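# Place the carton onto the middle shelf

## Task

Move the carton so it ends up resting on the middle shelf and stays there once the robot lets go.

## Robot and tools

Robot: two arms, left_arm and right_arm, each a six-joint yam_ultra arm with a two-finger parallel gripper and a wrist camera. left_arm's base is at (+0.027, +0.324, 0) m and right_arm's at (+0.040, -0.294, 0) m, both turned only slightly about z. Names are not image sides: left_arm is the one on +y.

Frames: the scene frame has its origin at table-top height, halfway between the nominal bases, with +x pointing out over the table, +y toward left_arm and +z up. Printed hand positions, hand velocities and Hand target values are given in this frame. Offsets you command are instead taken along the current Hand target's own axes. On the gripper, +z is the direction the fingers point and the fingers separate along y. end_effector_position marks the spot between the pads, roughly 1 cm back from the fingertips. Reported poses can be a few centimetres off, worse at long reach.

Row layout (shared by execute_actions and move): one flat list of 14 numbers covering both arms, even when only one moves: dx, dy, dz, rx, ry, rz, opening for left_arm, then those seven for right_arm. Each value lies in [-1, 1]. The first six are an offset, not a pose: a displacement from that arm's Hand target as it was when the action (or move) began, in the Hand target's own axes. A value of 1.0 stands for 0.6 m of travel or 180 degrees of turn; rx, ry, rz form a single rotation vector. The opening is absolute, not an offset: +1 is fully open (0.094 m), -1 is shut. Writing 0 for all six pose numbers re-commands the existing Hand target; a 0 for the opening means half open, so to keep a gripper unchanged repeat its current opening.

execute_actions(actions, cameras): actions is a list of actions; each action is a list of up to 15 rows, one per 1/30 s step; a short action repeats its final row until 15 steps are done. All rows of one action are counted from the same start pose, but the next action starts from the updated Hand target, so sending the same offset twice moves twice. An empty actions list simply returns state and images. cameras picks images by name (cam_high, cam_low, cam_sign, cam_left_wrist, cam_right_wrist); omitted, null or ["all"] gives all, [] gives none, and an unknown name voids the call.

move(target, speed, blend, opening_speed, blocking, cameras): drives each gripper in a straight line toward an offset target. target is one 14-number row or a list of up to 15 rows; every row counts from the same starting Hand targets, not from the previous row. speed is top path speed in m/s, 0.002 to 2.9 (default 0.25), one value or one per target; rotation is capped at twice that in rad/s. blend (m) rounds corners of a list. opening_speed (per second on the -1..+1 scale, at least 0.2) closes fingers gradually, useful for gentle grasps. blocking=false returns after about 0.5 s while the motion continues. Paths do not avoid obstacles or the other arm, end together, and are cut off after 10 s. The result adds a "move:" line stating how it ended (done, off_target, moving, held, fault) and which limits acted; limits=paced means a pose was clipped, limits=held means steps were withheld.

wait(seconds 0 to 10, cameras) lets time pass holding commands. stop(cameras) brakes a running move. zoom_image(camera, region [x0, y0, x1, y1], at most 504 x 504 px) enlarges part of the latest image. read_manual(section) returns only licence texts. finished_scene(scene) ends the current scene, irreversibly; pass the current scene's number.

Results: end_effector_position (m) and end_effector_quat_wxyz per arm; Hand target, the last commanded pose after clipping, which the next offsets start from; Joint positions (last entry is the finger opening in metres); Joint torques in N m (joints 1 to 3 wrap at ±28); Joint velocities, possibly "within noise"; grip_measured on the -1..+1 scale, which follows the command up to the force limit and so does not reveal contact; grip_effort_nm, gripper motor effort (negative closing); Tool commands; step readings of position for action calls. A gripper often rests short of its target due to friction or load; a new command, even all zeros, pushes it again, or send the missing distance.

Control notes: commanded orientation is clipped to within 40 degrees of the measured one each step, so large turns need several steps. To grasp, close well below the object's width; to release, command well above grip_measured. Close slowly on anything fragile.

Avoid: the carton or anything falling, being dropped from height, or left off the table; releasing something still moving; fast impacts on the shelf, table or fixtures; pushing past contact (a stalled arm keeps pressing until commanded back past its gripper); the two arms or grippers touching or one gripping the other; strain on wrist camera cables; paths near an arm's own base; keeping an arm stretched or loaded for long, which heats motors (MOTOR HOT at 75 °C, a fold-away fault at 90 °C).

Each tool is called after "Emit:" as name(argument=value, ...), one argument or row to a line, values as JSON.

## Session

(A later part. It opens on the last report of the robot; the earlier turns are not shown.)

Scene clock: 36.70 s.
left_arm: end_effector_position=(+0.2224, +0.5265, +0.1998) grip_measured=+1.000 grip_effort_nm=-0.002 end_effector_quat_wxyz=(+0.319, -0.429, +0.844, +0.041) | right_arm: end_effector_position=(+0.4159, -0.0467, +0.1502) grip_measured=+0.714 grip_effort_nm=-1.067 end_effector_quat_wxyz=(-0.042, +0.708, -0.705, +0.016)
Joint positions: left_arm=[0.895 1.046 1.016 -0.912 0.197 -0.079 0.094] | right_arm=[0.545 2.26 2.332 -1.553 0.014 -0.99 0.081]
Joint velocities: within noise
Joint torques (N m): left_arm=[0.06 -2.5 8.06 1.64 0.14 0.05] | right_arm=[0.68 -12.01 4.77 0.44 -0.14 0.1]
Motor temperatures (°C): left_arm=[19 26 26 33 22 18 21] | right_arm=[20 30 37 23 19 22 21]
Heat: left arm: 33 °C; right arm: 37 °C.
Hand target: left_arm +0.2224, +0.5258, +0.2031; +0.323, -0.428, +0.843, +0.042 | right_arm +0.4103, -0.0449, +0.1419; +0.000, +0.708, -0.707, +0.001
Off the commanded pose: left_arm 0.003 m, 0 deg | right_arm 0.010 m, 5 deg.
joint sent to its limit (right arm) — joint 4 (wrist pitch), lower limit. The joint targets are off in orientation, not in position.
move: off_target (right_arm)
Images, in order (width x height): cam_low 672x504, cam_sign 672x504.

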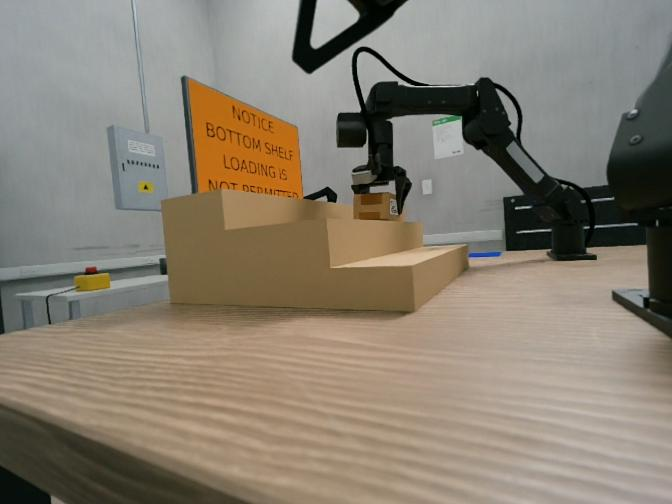

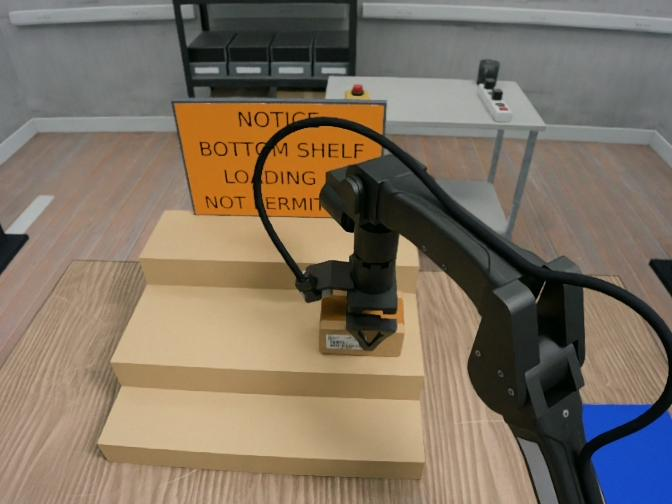

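Emit:
move(
  target=[0,0,0,0,0,0,1,0,0.004,0.012,0,0,0,0.66],
  speed=0.05,
  cameras=["cam_sign"],
)

Emit:
zoom_image(
  camera="cam_sign",
  region=[280, 260, 440, 400],
)

Scene clock: 37.83 s.
left_arm: end_effector_position=(+0.2224, +0.5265, +0.1998) grip_measured=+1.000 grip_effort_nm=0.002 end_effector_quat_wxyz=(+0.319, -0.429, +0.844, +0.041) | right_arm: end_effector_position=(+0.4154, -0.0470, +0.1493) grip_measured=+0.714 grip_effort_nm=-1.067 end_effector_quat_wxyz=(-0.041, +0.707, -0.706, +0.016)
Joint positions: left_arm=[0.895 1.046 1.016 -0.912 0.197 -0.079 0.094] | right_arm=[0.545 2.26 2.328 -1.553 0.014 -0.988 0.081]
Joint velocities: within noise
Joint torques (N m): left_arm=[0.05 -2.44 8.03 1.64 0.14 0.04] | right_arm=[0.77 -11.12 4.29 0.53 -0.15 0.04]
Motor temperatures (°C): left_arm=[19 26 26 33 22 18 21] | right_arm=[20 30 37 23 19 22 21]
Heat: left arm: 33 °C; right arm: 37 °C.
Hand target: left_arm +0.2224, +0.5258, +0.2031; +0.323, -0.428, +0.843, +0.042 | right_arm +0.4079, -0.0449, +0.1347; +0.000, +0.708, -0.707, +0.001
Off the commanded pose: left_arm 0.003 m, 0 deg | right_arm 0.017 m, 5 deg.
joint sent to its limit (right arm) — joint 4 (wrist pitch), lower limit. The joint targets still meet the commanded pose.
move: off_target (right_arm)
Images, in order (width x height): cam_sign 672x504.

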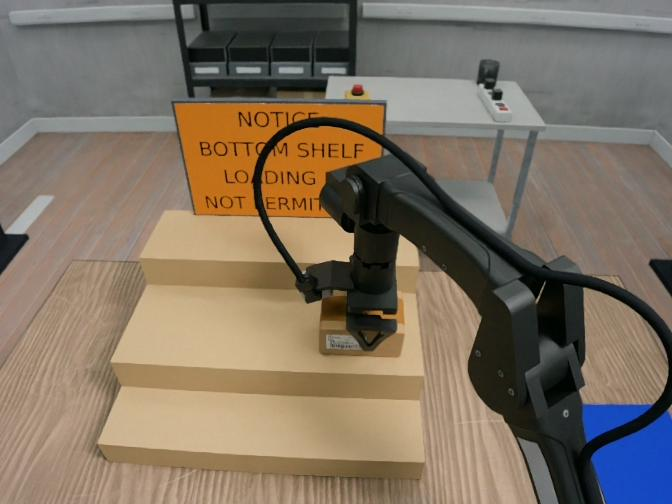

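Scaled by 3.150 from the camera's 672x504 image, which has a finer 960x720 frame.

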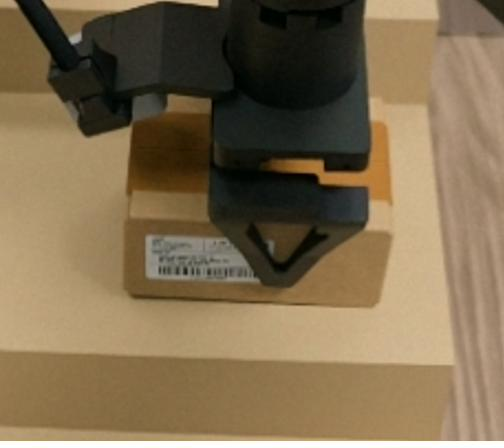

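Emit:
move(
  target=[0,0,0,0,0,0,1,0,0,0,0,0,0,1],
  opening_speed=0.3,
  cameras=["cam_sign","cam_right_wrist"],
)

Scene clock: 39.50 s.
left_arm: end_effector_position=(+0.2224, +0.5265, +0.1998) grip_measured=+1.000 grip_effort_nm=-0.012 end_effector_quat_wxyz=(+0.319, -0.429, +0.844, +0.041) | right_arm: end_effector_position=(+0.4148, -0.0474, +0.1474) grip_measured=+0.997 grip_effort_nm=0.110 end_effector_quat_wxyz=(-0.038, +0.707, -0.706, +0.015)
Joint positions: left_arm=[0.895 1.046 1.016 -0.912 0.197 -0.079 0.094] | right_arm=[0.545 2.262 2.324 -1.553 0.014 -0.986 0.094]
Joint velocities: within noise
Joint torques (N m): left_arm=[0.08 -2.43 8.06 1.65 0.14 0.02] | right_arm=[0.8 -11.22 4.78 0.43 -0.13 0.05]
Motor temperatures (°C): left_arm=[19 26 26 33 22 18 21] | right_arm=[20 30 37 23 19 22 21]
Heat: left arm: 33 °C; right arm: 37 °C.
Hand target: left_arm +0.2224, +0.5258, +0.2031; +0.323, -0.428, +0.843, +0.042 | right_arm +0.4079, -0.0449, +0.1346; +0.000, +0.708, -0.707, +0.001
Off the commanded pose: left_arm 0.003 m, 0 deg | right_arm 0.015 m, 5 deg.
joint sent to its limit (right arm) — joint 4 (wrist pitch), lower limit. The joint targets still meet the commanded pose.
move: off_target (right_arm)
Images, in order (width x height): cam_sign 672x504, cam_right_wrist 672x504.

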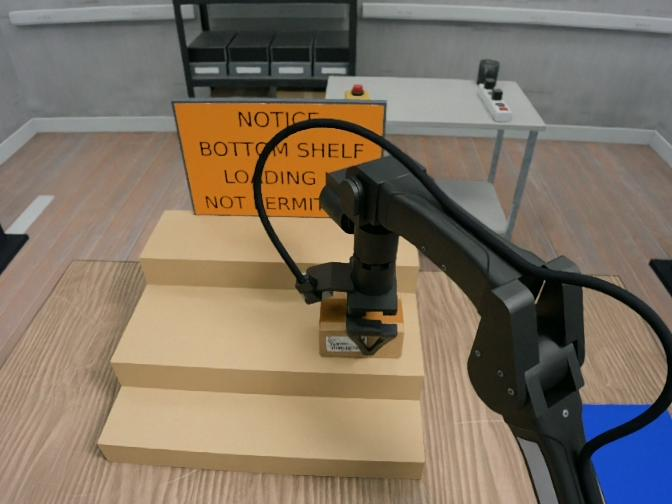

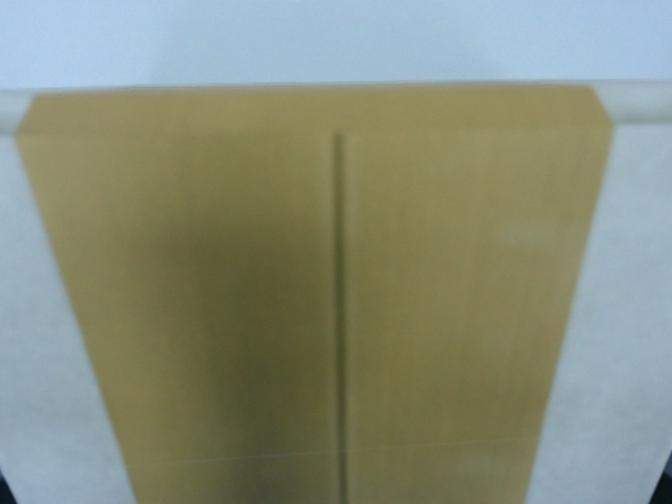

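Emit:
move(
  target=[
    [0,0,0,0,0,0,1,0,-0.008,-0.06,0,0,0,1],
    [0,0,0,0,0,0,1,0,-0.008,-0.16,0,0,0,1],
  ],
  speed=[0.08,0.2],
  cameras=["cam_sign","cam_right_wrist"],
)

Scene clock: 41.53 s.
left_arm: end_effector_position=(+0.2224, +0.5265, +0.1998) grip_measured=+1.000 grip_effort_nm=-0.002 end_effector_quat_wxyz=(+0.319, -0.429, +0.844, +0.041) | right_arm: end_effector_position=(+0.4160, -0.0466, +0.2256) grip_measured=+0.997 grip_effort_nm=0.110 end_effector_quat_wxyz=(-0.139, +0.700, -0.700, +0.035)
Joint positions: left_arm=[0.895 1.046 1.016 -0.912 0.197 -0.079 0.094] | right_arm=[0.545 2.127 2.396 -1.553 0.014 -0.986 0.094]
Joint velocities: within noise
Joint torques (N m): left_arm=[0.09 -2.51 8.08 1.62 0.13 0.03] | right_arm=[0.38 -12.12 6.54 0.87 -0.11 -0.02]
Motor temperatures (°C): left_arm=[19 26 26 33 22 18 21] | right_arm=[20 31 37 23 19 22 21]
Heat: left arm: 33 °C; right arm: 37 °C.
Hand target: left_arm +0.2224, +0.5258, +0.2031; +0.323, -0.428, +0.843, +0.042 | right_arm +0.4127, -0.0447, +0.2307; +0.000, +0.708, -0.707, +0.001
Off the commanded pose: left_arm 0.003 m, 0 deg | right_arm 0.006 m, 16 deg.
joint sent to its limit (right arm) — joint 4 (wrist pitch), lower limit. The joint targets are off in orientation, not in position.
move: off_target (right_arm)
Images, in order (width x height): cam_sign 672x504, cam_right_wrist 672x504.

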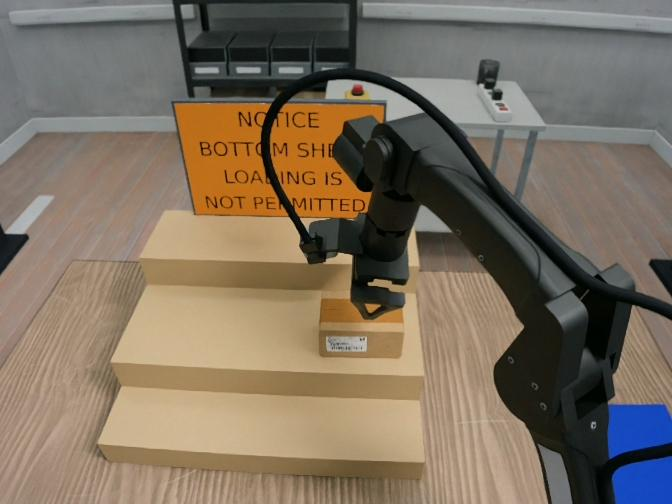

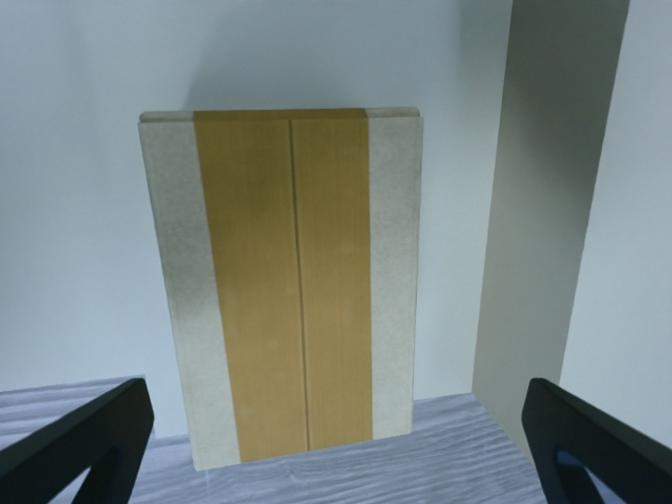

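Emit:
finished_scene(
  scene=1,
)

The scene is finished: the task was done.


## Next scene

The same job, from a new start.

Emit:
execute_actions(
  actions=[],
)

Scene clock: 0.00 s.
left_arm: end_effector_position=(+0.3806, +0.4824, +0.2082) grip_measured=+1.000 grip_effort_nm=n/a end_effector_quat_wxyz=(+0.596, +0.062, +0.800, -0.045) | right_arm: end_effector_position=(+0.4135, -0.5615, +0.3420) grip_measured=+1.000 grip_effort_nm=n/a end_effector_quat_wxyz=(+0.561, +0.178, +0.654, -0.476)
Joint positions: left_arm=[0.757 1.34 0.761 0.111 0.886 0.375 0.094] | right_arm=[-0.457 1.424 0.947 0.572 0.551 -0.488 0.094]
Joint velocities: within noise
Joint torques (N m): no reading
Motor temperatures (°C): left_arm=[18 24 22 25 20 17 20] | right_arm=[19 24 33 19 18 20 19]
Heat: left arm: 25 °C; right arm: 33 °C.
Hand target: left_arm +0.3807, +0.4813, +0.2135; +0.599, +0.066, +0.797, -0.045 | right_arm +0.4126, -0.5611, +0.3455; +0.563, +0.179, +0.653, -0.475
Tool commands: left_gripper/opening=+1.0 right_gripper/opening=+1.0

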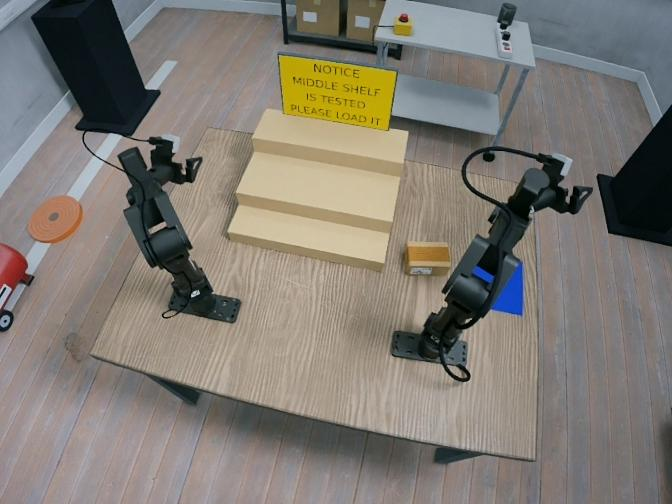

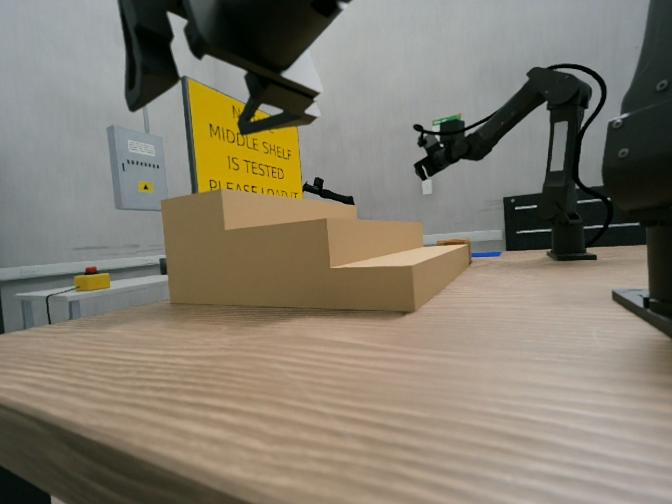

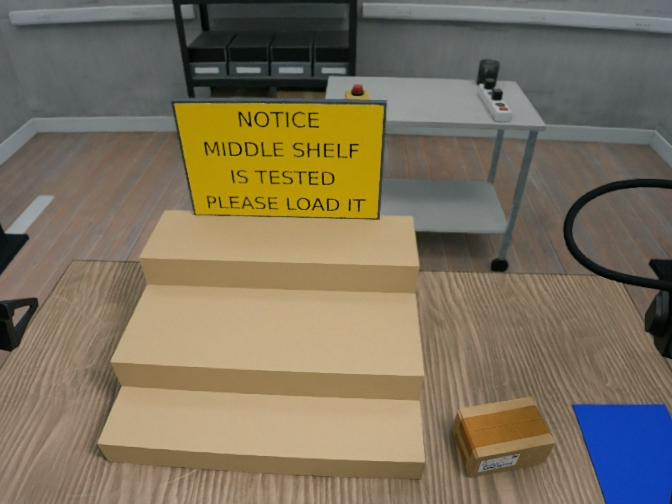

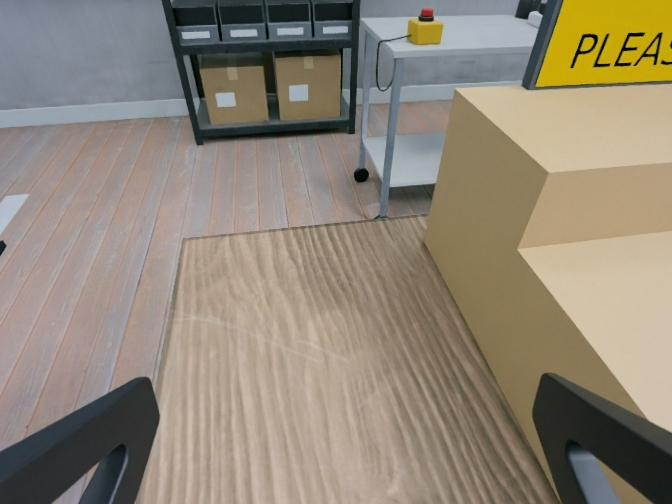

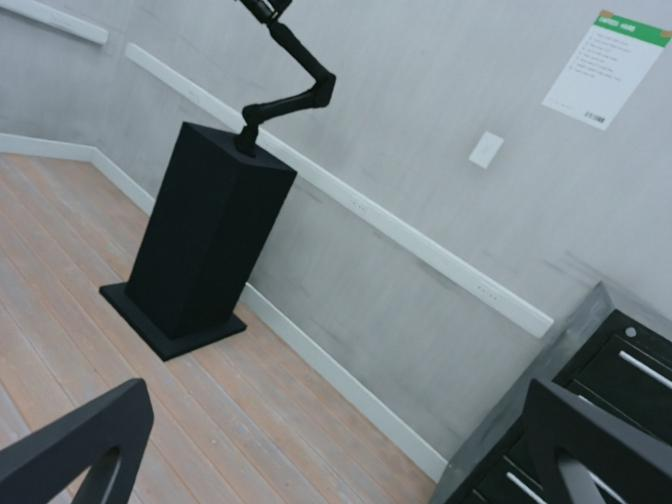

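Emit:
zoom_image(
  camera="cam_sign",
  region=[380, 360, 600, 504],
)

Scaled by 2.291 from the camera's 672x504 image, which has a finer 960x720 frame.

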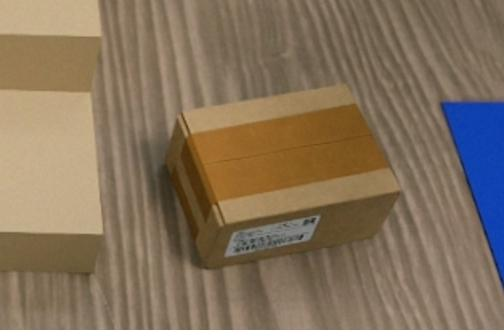

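Emit:
move(
  target=[
    [0,0,0,0,0,0,1,0.0046,0.209,-0.4083,-0.343,0.4066,-0.1293,1],
    [0,0,0,0,0,0,1,0.2197,0.2718,-0.5613,-0.634,-0.0237,-0.5385,1],
  ],
  speed=0.6,
  blend=[0.05,0],
  cameras=["cam_sign","cam_right_wrist"],
)

Scene clock: 7.73 s.
left_arm: end_effector_position=(+0.3806, +0.4824, +0.2082) grip_measured=+1.000 grip_effort_nm=-0.007 end_effector_quat_wxyz=(+0.596, +0.062, +0.800, -0.045) | right_arm: end_effector_position=(+0.3098, -0.2481, +0.1280) grip_measured=+1.000 grip_effort_nm=-0.056 end_effector_quat_wxyz=(+0.013, +0.784, -0.621, +0.000)
Joint positions: left_arm=[0.757 1.34 0.761 0.111 0.886 0.375 0.094] | right_arm=[0.136 1.596 1.339 -1.334 0.017 -1.624 0.094]
Joint velocities: within noise
Joint torques (N m): left_arm=[0.02 -5.81 8.38 1.86 0.3 0.02] | right_arm=[0.12 -8.99 4.46 0.53 -0.17 -0.15]
Motor temperatures (°C): left_arm=[18 24 23 26 20 17 20] | right_arm=[19 25 34 20 18 20 19]
Heat: left arm: 26 °C; right arm: 34 °C.
Hand target: left_arm +0.3807, +0.4813, +0.2135; +0.599, +0.066, +0.797, -0.045 | right_arm +0.3079, -0.2452, +0.1298; +0.001, +0.788, -0.616, +0.000
Off the commanded pose: left_arm 0.005 m, 1 deg | right_arm 0.004 m, 2 deg.
move: done
Images, in order (width x height): cam_sign 672x504, cam_right_wrist 672x504.

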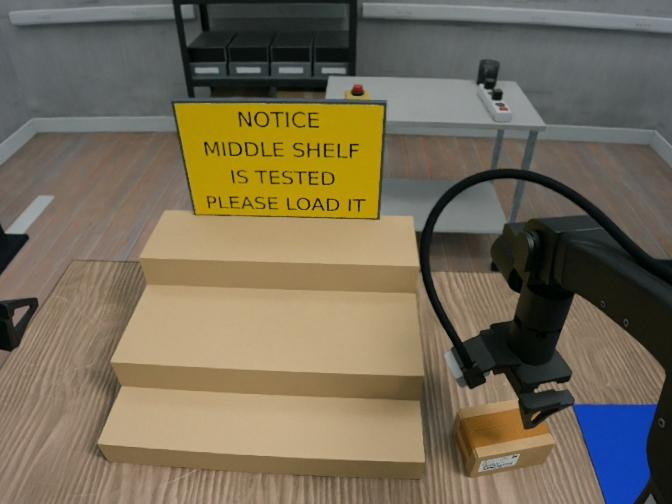

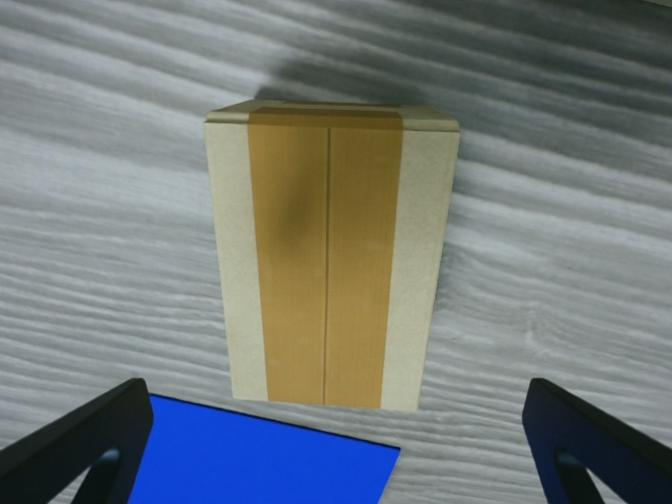

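Emit:
move(
  target=[0,0,0,0,0,0,1,0.014,0.0068,0.1,0,0,0.009,1],
  speed=0.2,
  cameras=["cam_right_wrist"],
)

Scene clock: 9.63 s.
left_arm: end_effector_position=(+0.3806, +0.4824, +0.2082) grip_measured=+1.000 grip_effort_nm=-0.002 end_effector_quat_wxyz=(+0.596, +0.062, +0.800, -0.045) | right_arm: end_effector_position=(+0.3080, -0.2543, +0.0746) grip_measured=+1.000 grip_effort_nm=-0.056 end_effector_quat_wxyz=(+0.002, +0.778, -0.628, +0.008)
Joint positions: left_arm=[0.757 1.34 0.761 0.111 0.886 0.375 0.094] | right_arm=[0.113 1.585 1.115 -1.094 0.015 -1.629 0.094]
Joint velocities: within noise
Joint torques (N m): left_arm=[0.08 -5.81 8.39 1.85 0.31 0.02] | right_arm=[-0.92 -6.46 4.44 0.54 -0.16 -0.11]
Motor temperatures (°C): left_arm=[18 24 23 26 20 17 20] | right_arm=[19 26 34 20 18 20 19]
Heat: left arm: 26 °C; right arm: 34 °C.
Hand target: left_arm +0.3807, +0.4813, +0.2135; +0.599, +0.066, +0.797, -0.045 | right_arm +0.3061, -0.2544, +0.0698; +0.000, +0.779, -0.627, +0.000
Off the commanded pose: left_arm 0.005 m, 1 deg | right_arm 0.005 m, 1 deg.
move: done
Images, in order (width x height): cam_right_wrist 672x504.

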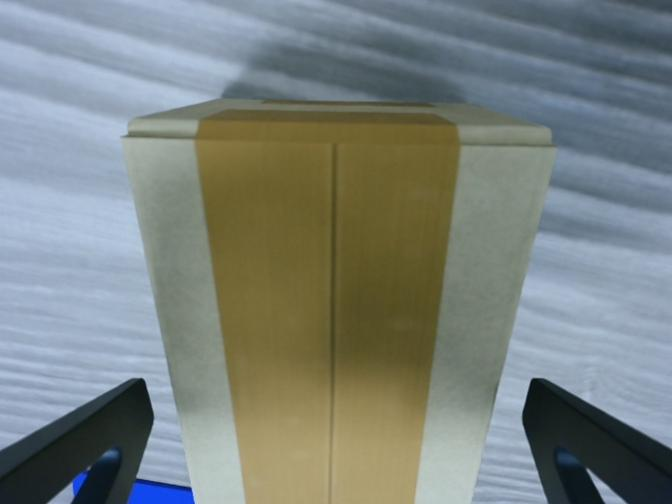

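Emit:
move(
  target=[
    [0,0,0,0,0,0,1,0,0.0022,0.073,0,0,0.002,1],
    [0,0,0,0,0,0,1,0,0.0022,0.073,0,0,0.002,0.67],
  ],
  speed=0.12,
  opening_speed=0.5,
  cameras=["cam_sign","cam_right_wrist"],
)

Scene clock: 12.20 s.
left_arm: end_effector_position=(+0.3806, +0.4824, +0.2082) grip_measured=+1.000 grip_effort_nm=-0.007 end_effector_quat_wxyz=(+0.596, +0.062, +0.800, -0.045) | right_arm: end_effector_position=(+0.3073, -0.2544, +0.0317) grip_measured=+0.714 grip_effort_nm=-1.013 end_effector_quat_wxyz=(+0.001, +0.778, -0.628, +0.009)
Joint positions: left_arm=[0.757 1.34 0.761 0.111 0.886 0.375 0.094] | right_arm=[0.113 1.631 0.983 -0.912 0.015 -1.629 0.081]
Joint velocities: within noise
Joint torques (N m): left_arm=[0.1 -5.82 8.38 1.86 0.3 0.02] | right_arm=[-0.99 -6.09 4.3 0.59 -0.15 -0.07]
Motor temperatures (°C): left_arm=[18 25 23 26 20 17 20] | right_arm=[19 26 34 19 18 20 19]
Heat: left arm: 26 °C; right arm: 34 °C.
Hand target: left_arm +0.3807, +0.4813, +0.2135; +0.599, +0.066, +0.797, -0.045 | right_arm +0.3047, -0.2547, +0.0260; +0.001, +0.777, -0.629, +0.000
Off the commanded pose: left_arm 0.005 m, 1 deg | right_arm 0.006 m, 1 deg.
move: done
Images, in order (width x height): cam_sign 672x504, cam_right_wrist 672x504.

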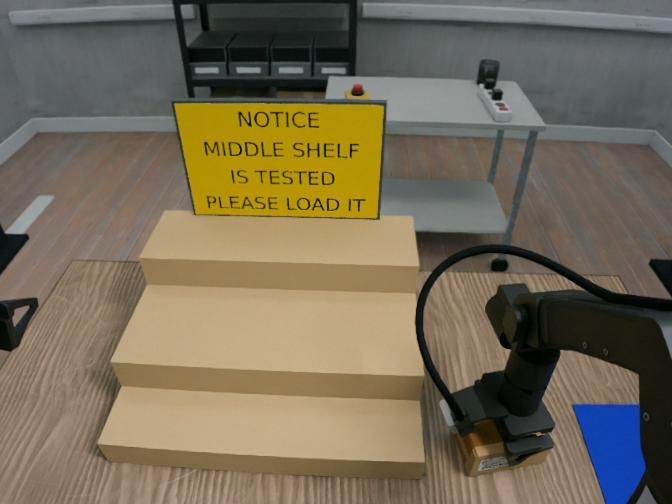

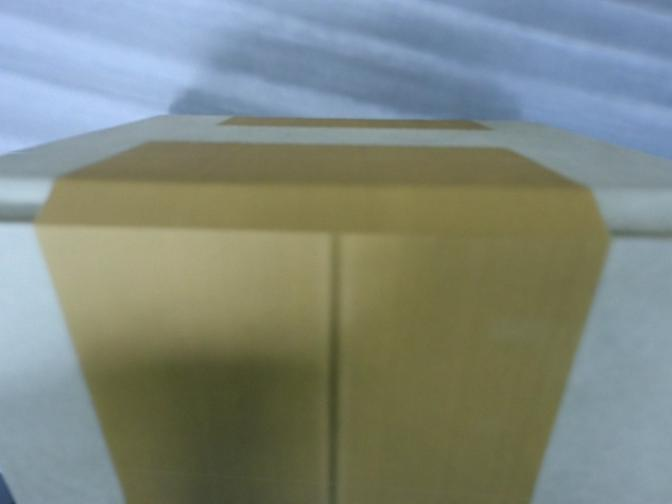

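Emit:
move(
  target=[
    [0,0,0,0,0,0,1,0,0,-0.275,0,0,0,0.66],
    [0,0,0,0,0,0,1,-0.3211,-0.2475,-0.2817,0,0,0.067,0.66],
    [0,0,0,0,0,0,1,-0.3211,-0.2475,-0.215,0,0,0.067,0.66],
    [0,0,0,0,0,0,1,-0.3211,-0.2475,-0.187,0,0,0.067,0.66],
  ],
  speed=[0.3,0.3,0.12,0.05],
  blend=[0.04,0.01,0,0],
  cameras=["cam_sign","cam_right_wrist","cam_low"],
)

Emit:
zoom_image(
  camera="cam_sign",
  region=[280, 260, 440, 400],
)

Scene clock: 15.80 s.
left_arm: end_effector_position=(+0.3806, +0.4824, +0.2082) grip_measured=+1.000 grip_effort_nm=-0.007 end_effector_quat_wxyz=(+0.596, +0.062, +0.800, -0.045) | right_arm: end_effector_position=(+0.4103, -0.0339, +0.1500) grip_measured=+0.711 grip_effort_nm=-1.057 end_effector_quat_wxyz=(-0.046, +0.711, -0.701, +0.015)
Joint positions: left_arm=[0.757 1.34 0.761 0.111 0.886 0.375 0.094] | right_arm=[0.575 2.266 2.341 -1.55 0.013 -0.97 0.08]
Joint velocities: within noise
Joint torques (N m): left_arm=[0.06 -5.78 8.4 1.85 0.3 0.02] | right_arm=[-0.57 -10.71 5.71 0.5 -0.17 0.1]
Motor temperatures (°C): left_arm=[18 25 23 26 20 17 20] | right_arm=[19 26 34 19 18 20 20]
Heat: left arm: 26 °C; right arm: 34 °C.
Hand target: left_arm +0.3807, +0.4813, +0.2135; +0.599, +0.066, +0.797, -0.045 | right_arm +0.4100, -0.0352, +0.1379; +0.000, +0.707, -0.708, +0.000
Off the commanded pose: left_arm 0.005 m, 1 deg | right_arm 0.012 m, 6 deg.
joint sent to its limit (right arm) — joint 4 (wrist pitch), lower limit. The joint targets are off in orientation, not in position.
move: off_target (right_arm)
Images, in order (width x height): cam_low 672x504, cam_sign 672x504, cam_right_wrist 672x504.

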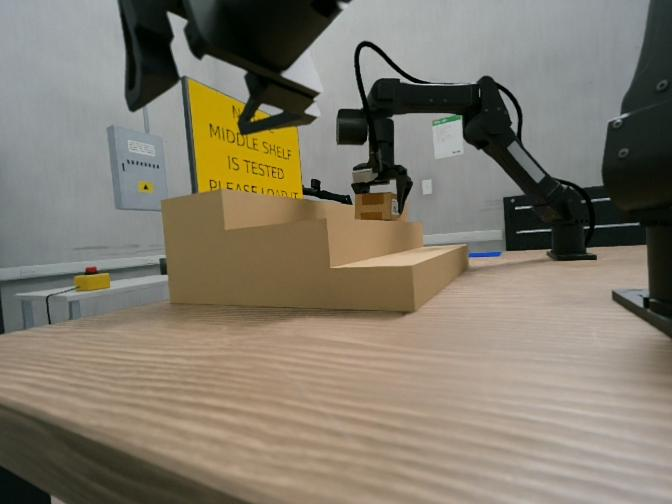

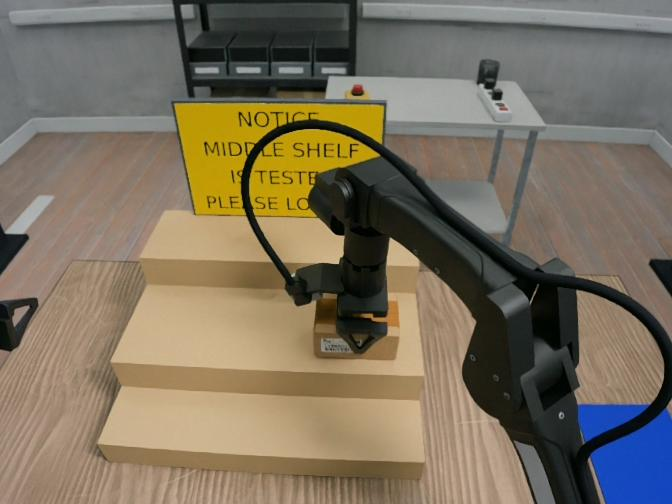

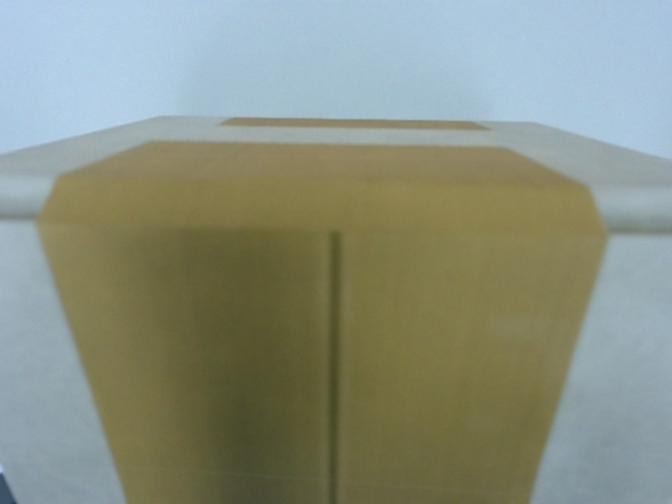

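Scaled by 3.150 from the camera's 672x504 image, which has a finer 960x720 frame.

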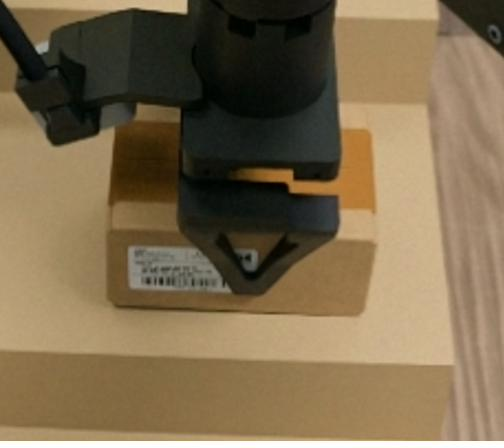

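Emit:
move(
  target=[
    [0,0,0,0,0,0,1,0,-0.005,0.008,0,0,0,0.66],
    [0,0,0,0,0,0,1,0,-0.005,0.008,0,0,0,1],
  ],
  speed=0.05,
  opening_speed=0.3,
  cameras=["cam_sign","cam_right_wrist"],
)

Scene clock: 18.57 s.
left_arm: end_effector_position=(+0.3806, +0.4824, +0.2082) grip_measured=+1.000 grip_effort_nm=-0.012 end_effector_quat_wxyz=(+0.596, +0.062, +0.800, -0.045) | right_arm: end_effector_position=(+0.4113, -0.0341, +0.1382) grip_measured=+0.997 grip_effort_nm=0.110 end_effector_quat_wxyz=(-0.031, +0.711, -0.702, +0.012)
Joint positions: left_arm=[0.757 1.34 0.761 0.111 0.886 0.375 0.094] | right_arm=[0.573 2.298 2.349 -1.556 0.012 -0.97 0.094]
Joint velocities: within noise
Joint torques (N m): left_arm=[0.06 -5.81 8.38 1.86 0.3 0.02] | right_arm=[-0.83 -12.01 6.22 0.45 -0.11 0.07]
Motor temperatures (°C): left_arm=[18 25 23 26 20 17 20] | right_arm=[19 27 34 19 18 20 20]
Heat: left arm: 26 °C; right arm: 34 °C.
Hand target: left_arm +0.3807, +0.4813, +0.2135; +0.599, +0.066, +0.797, -0.045 | right_arm +0.4129, -0.0353, +0.1331; +0.001, +0.707, -0.708, +0.000
Off the commanded pose: left_arm 0.005 m, 1 deg | right_arm 0.005 m, 4 deg.
joint sent to its limit (right arm) — joint 4 (wrist pitch), lower limit. The joint targets are off in orientation, not in position.
move: off_target (right_arm); target 2's new opening was sent with right_arm's hand 0.016 m and 5 deg from that target
Images, in order (width x height): cam_sign 672x504, cam_right_wrist 672x504.

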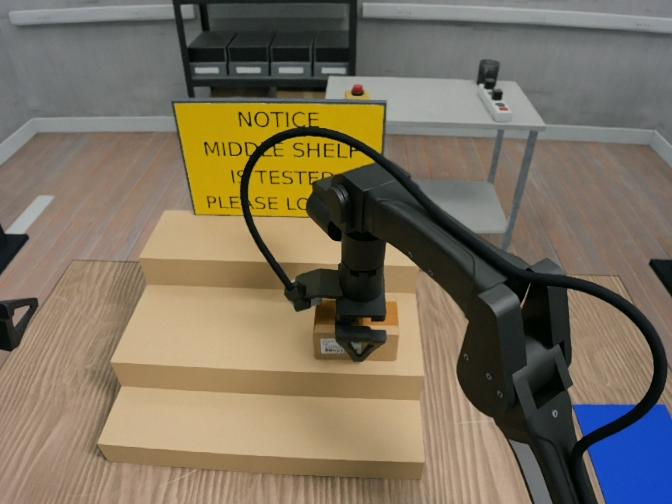

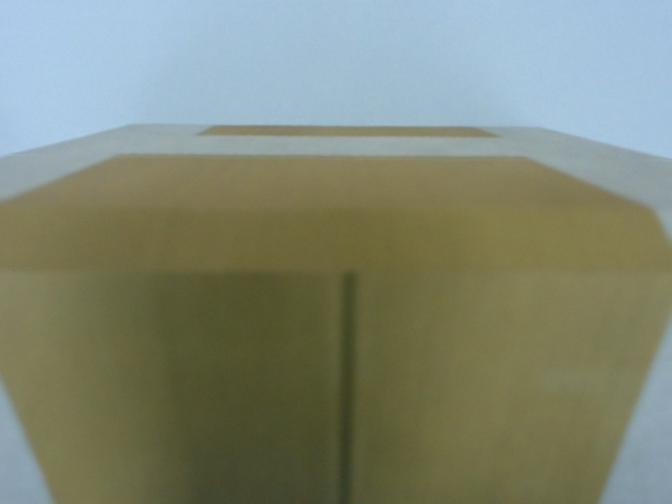

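Fingers are open; retract.

Emit:
move(
  target=[
    [0,0,0,0,0,0,1,0,0,-0.06,0,0,0,1],
    [0,0,0,0,0,0,1,0,0,-0.165,0,0,0,1],
  ],
  speed=[0.08,0.2],
  cameras=["cam_sign"],
)

Scene clock: 20.07 s.
left_arm: end_effector_position=(+0.3806, +0.4824, +0.2082) grip_measured=+1.000 grip_effort_nm=-0.002 end_effector_quat_wxyz=(+0.596, +0.062, +0.800, -0.045) | right_arm: end_effector_position=(+0.4127, -0.0332, +0.2267) grip_measured=+0.997 grip_effort_nm=0.110 end_effector_quat_wxyz=(-0.145, +0.703, -0.695, +0.032)
Joint positions: left_arm=[0.757 1.34 0.761 0.111 0.886 0.375 0.094] | right_arm=[0.573 2.145 2.427 -1.556 0.012 -0.97 0.094]
Joint velocities: within noise
Joint torques (N m): left_arm=[0.08 -5.79 8.38 1.86 0.3 0.03] | right_arm=[-0.69 -12.66 6.01 0.9 -0.14 0.03]
Motor temperatures (°C): left_arm=[18 25 24 27 20 17 20] | right_arm=[19 28 34 19 18 20 20]
Heat: left arm: 27 °C; right arm: 34 °C.
Hand target: left_arm +0.3807, +0.4813, +0.2135; +0.599, +0.066, +0.797, -0.045 | right_arm +0.4130, -0.0352, +0.2321; +0.001, +0.707, -0.708, +0.000
Off the commanded pose: left_arm 0.005 m, 1 deg | right_arm 0.006 m, 17 deg.
joint sent to its limit (right arm) — joint 4 (wrist pitch), lower limit. The joint targets are off in orientation, not in position.
move: off_target (right_arm)
Images, in order (width x height): cam_sign 672x504.

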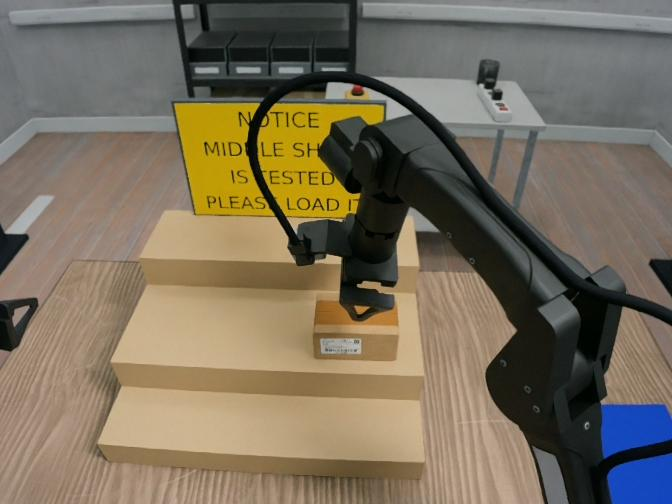

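Emit:
finished_scene(
  scene=2,
)

The scene is finished: the task was done.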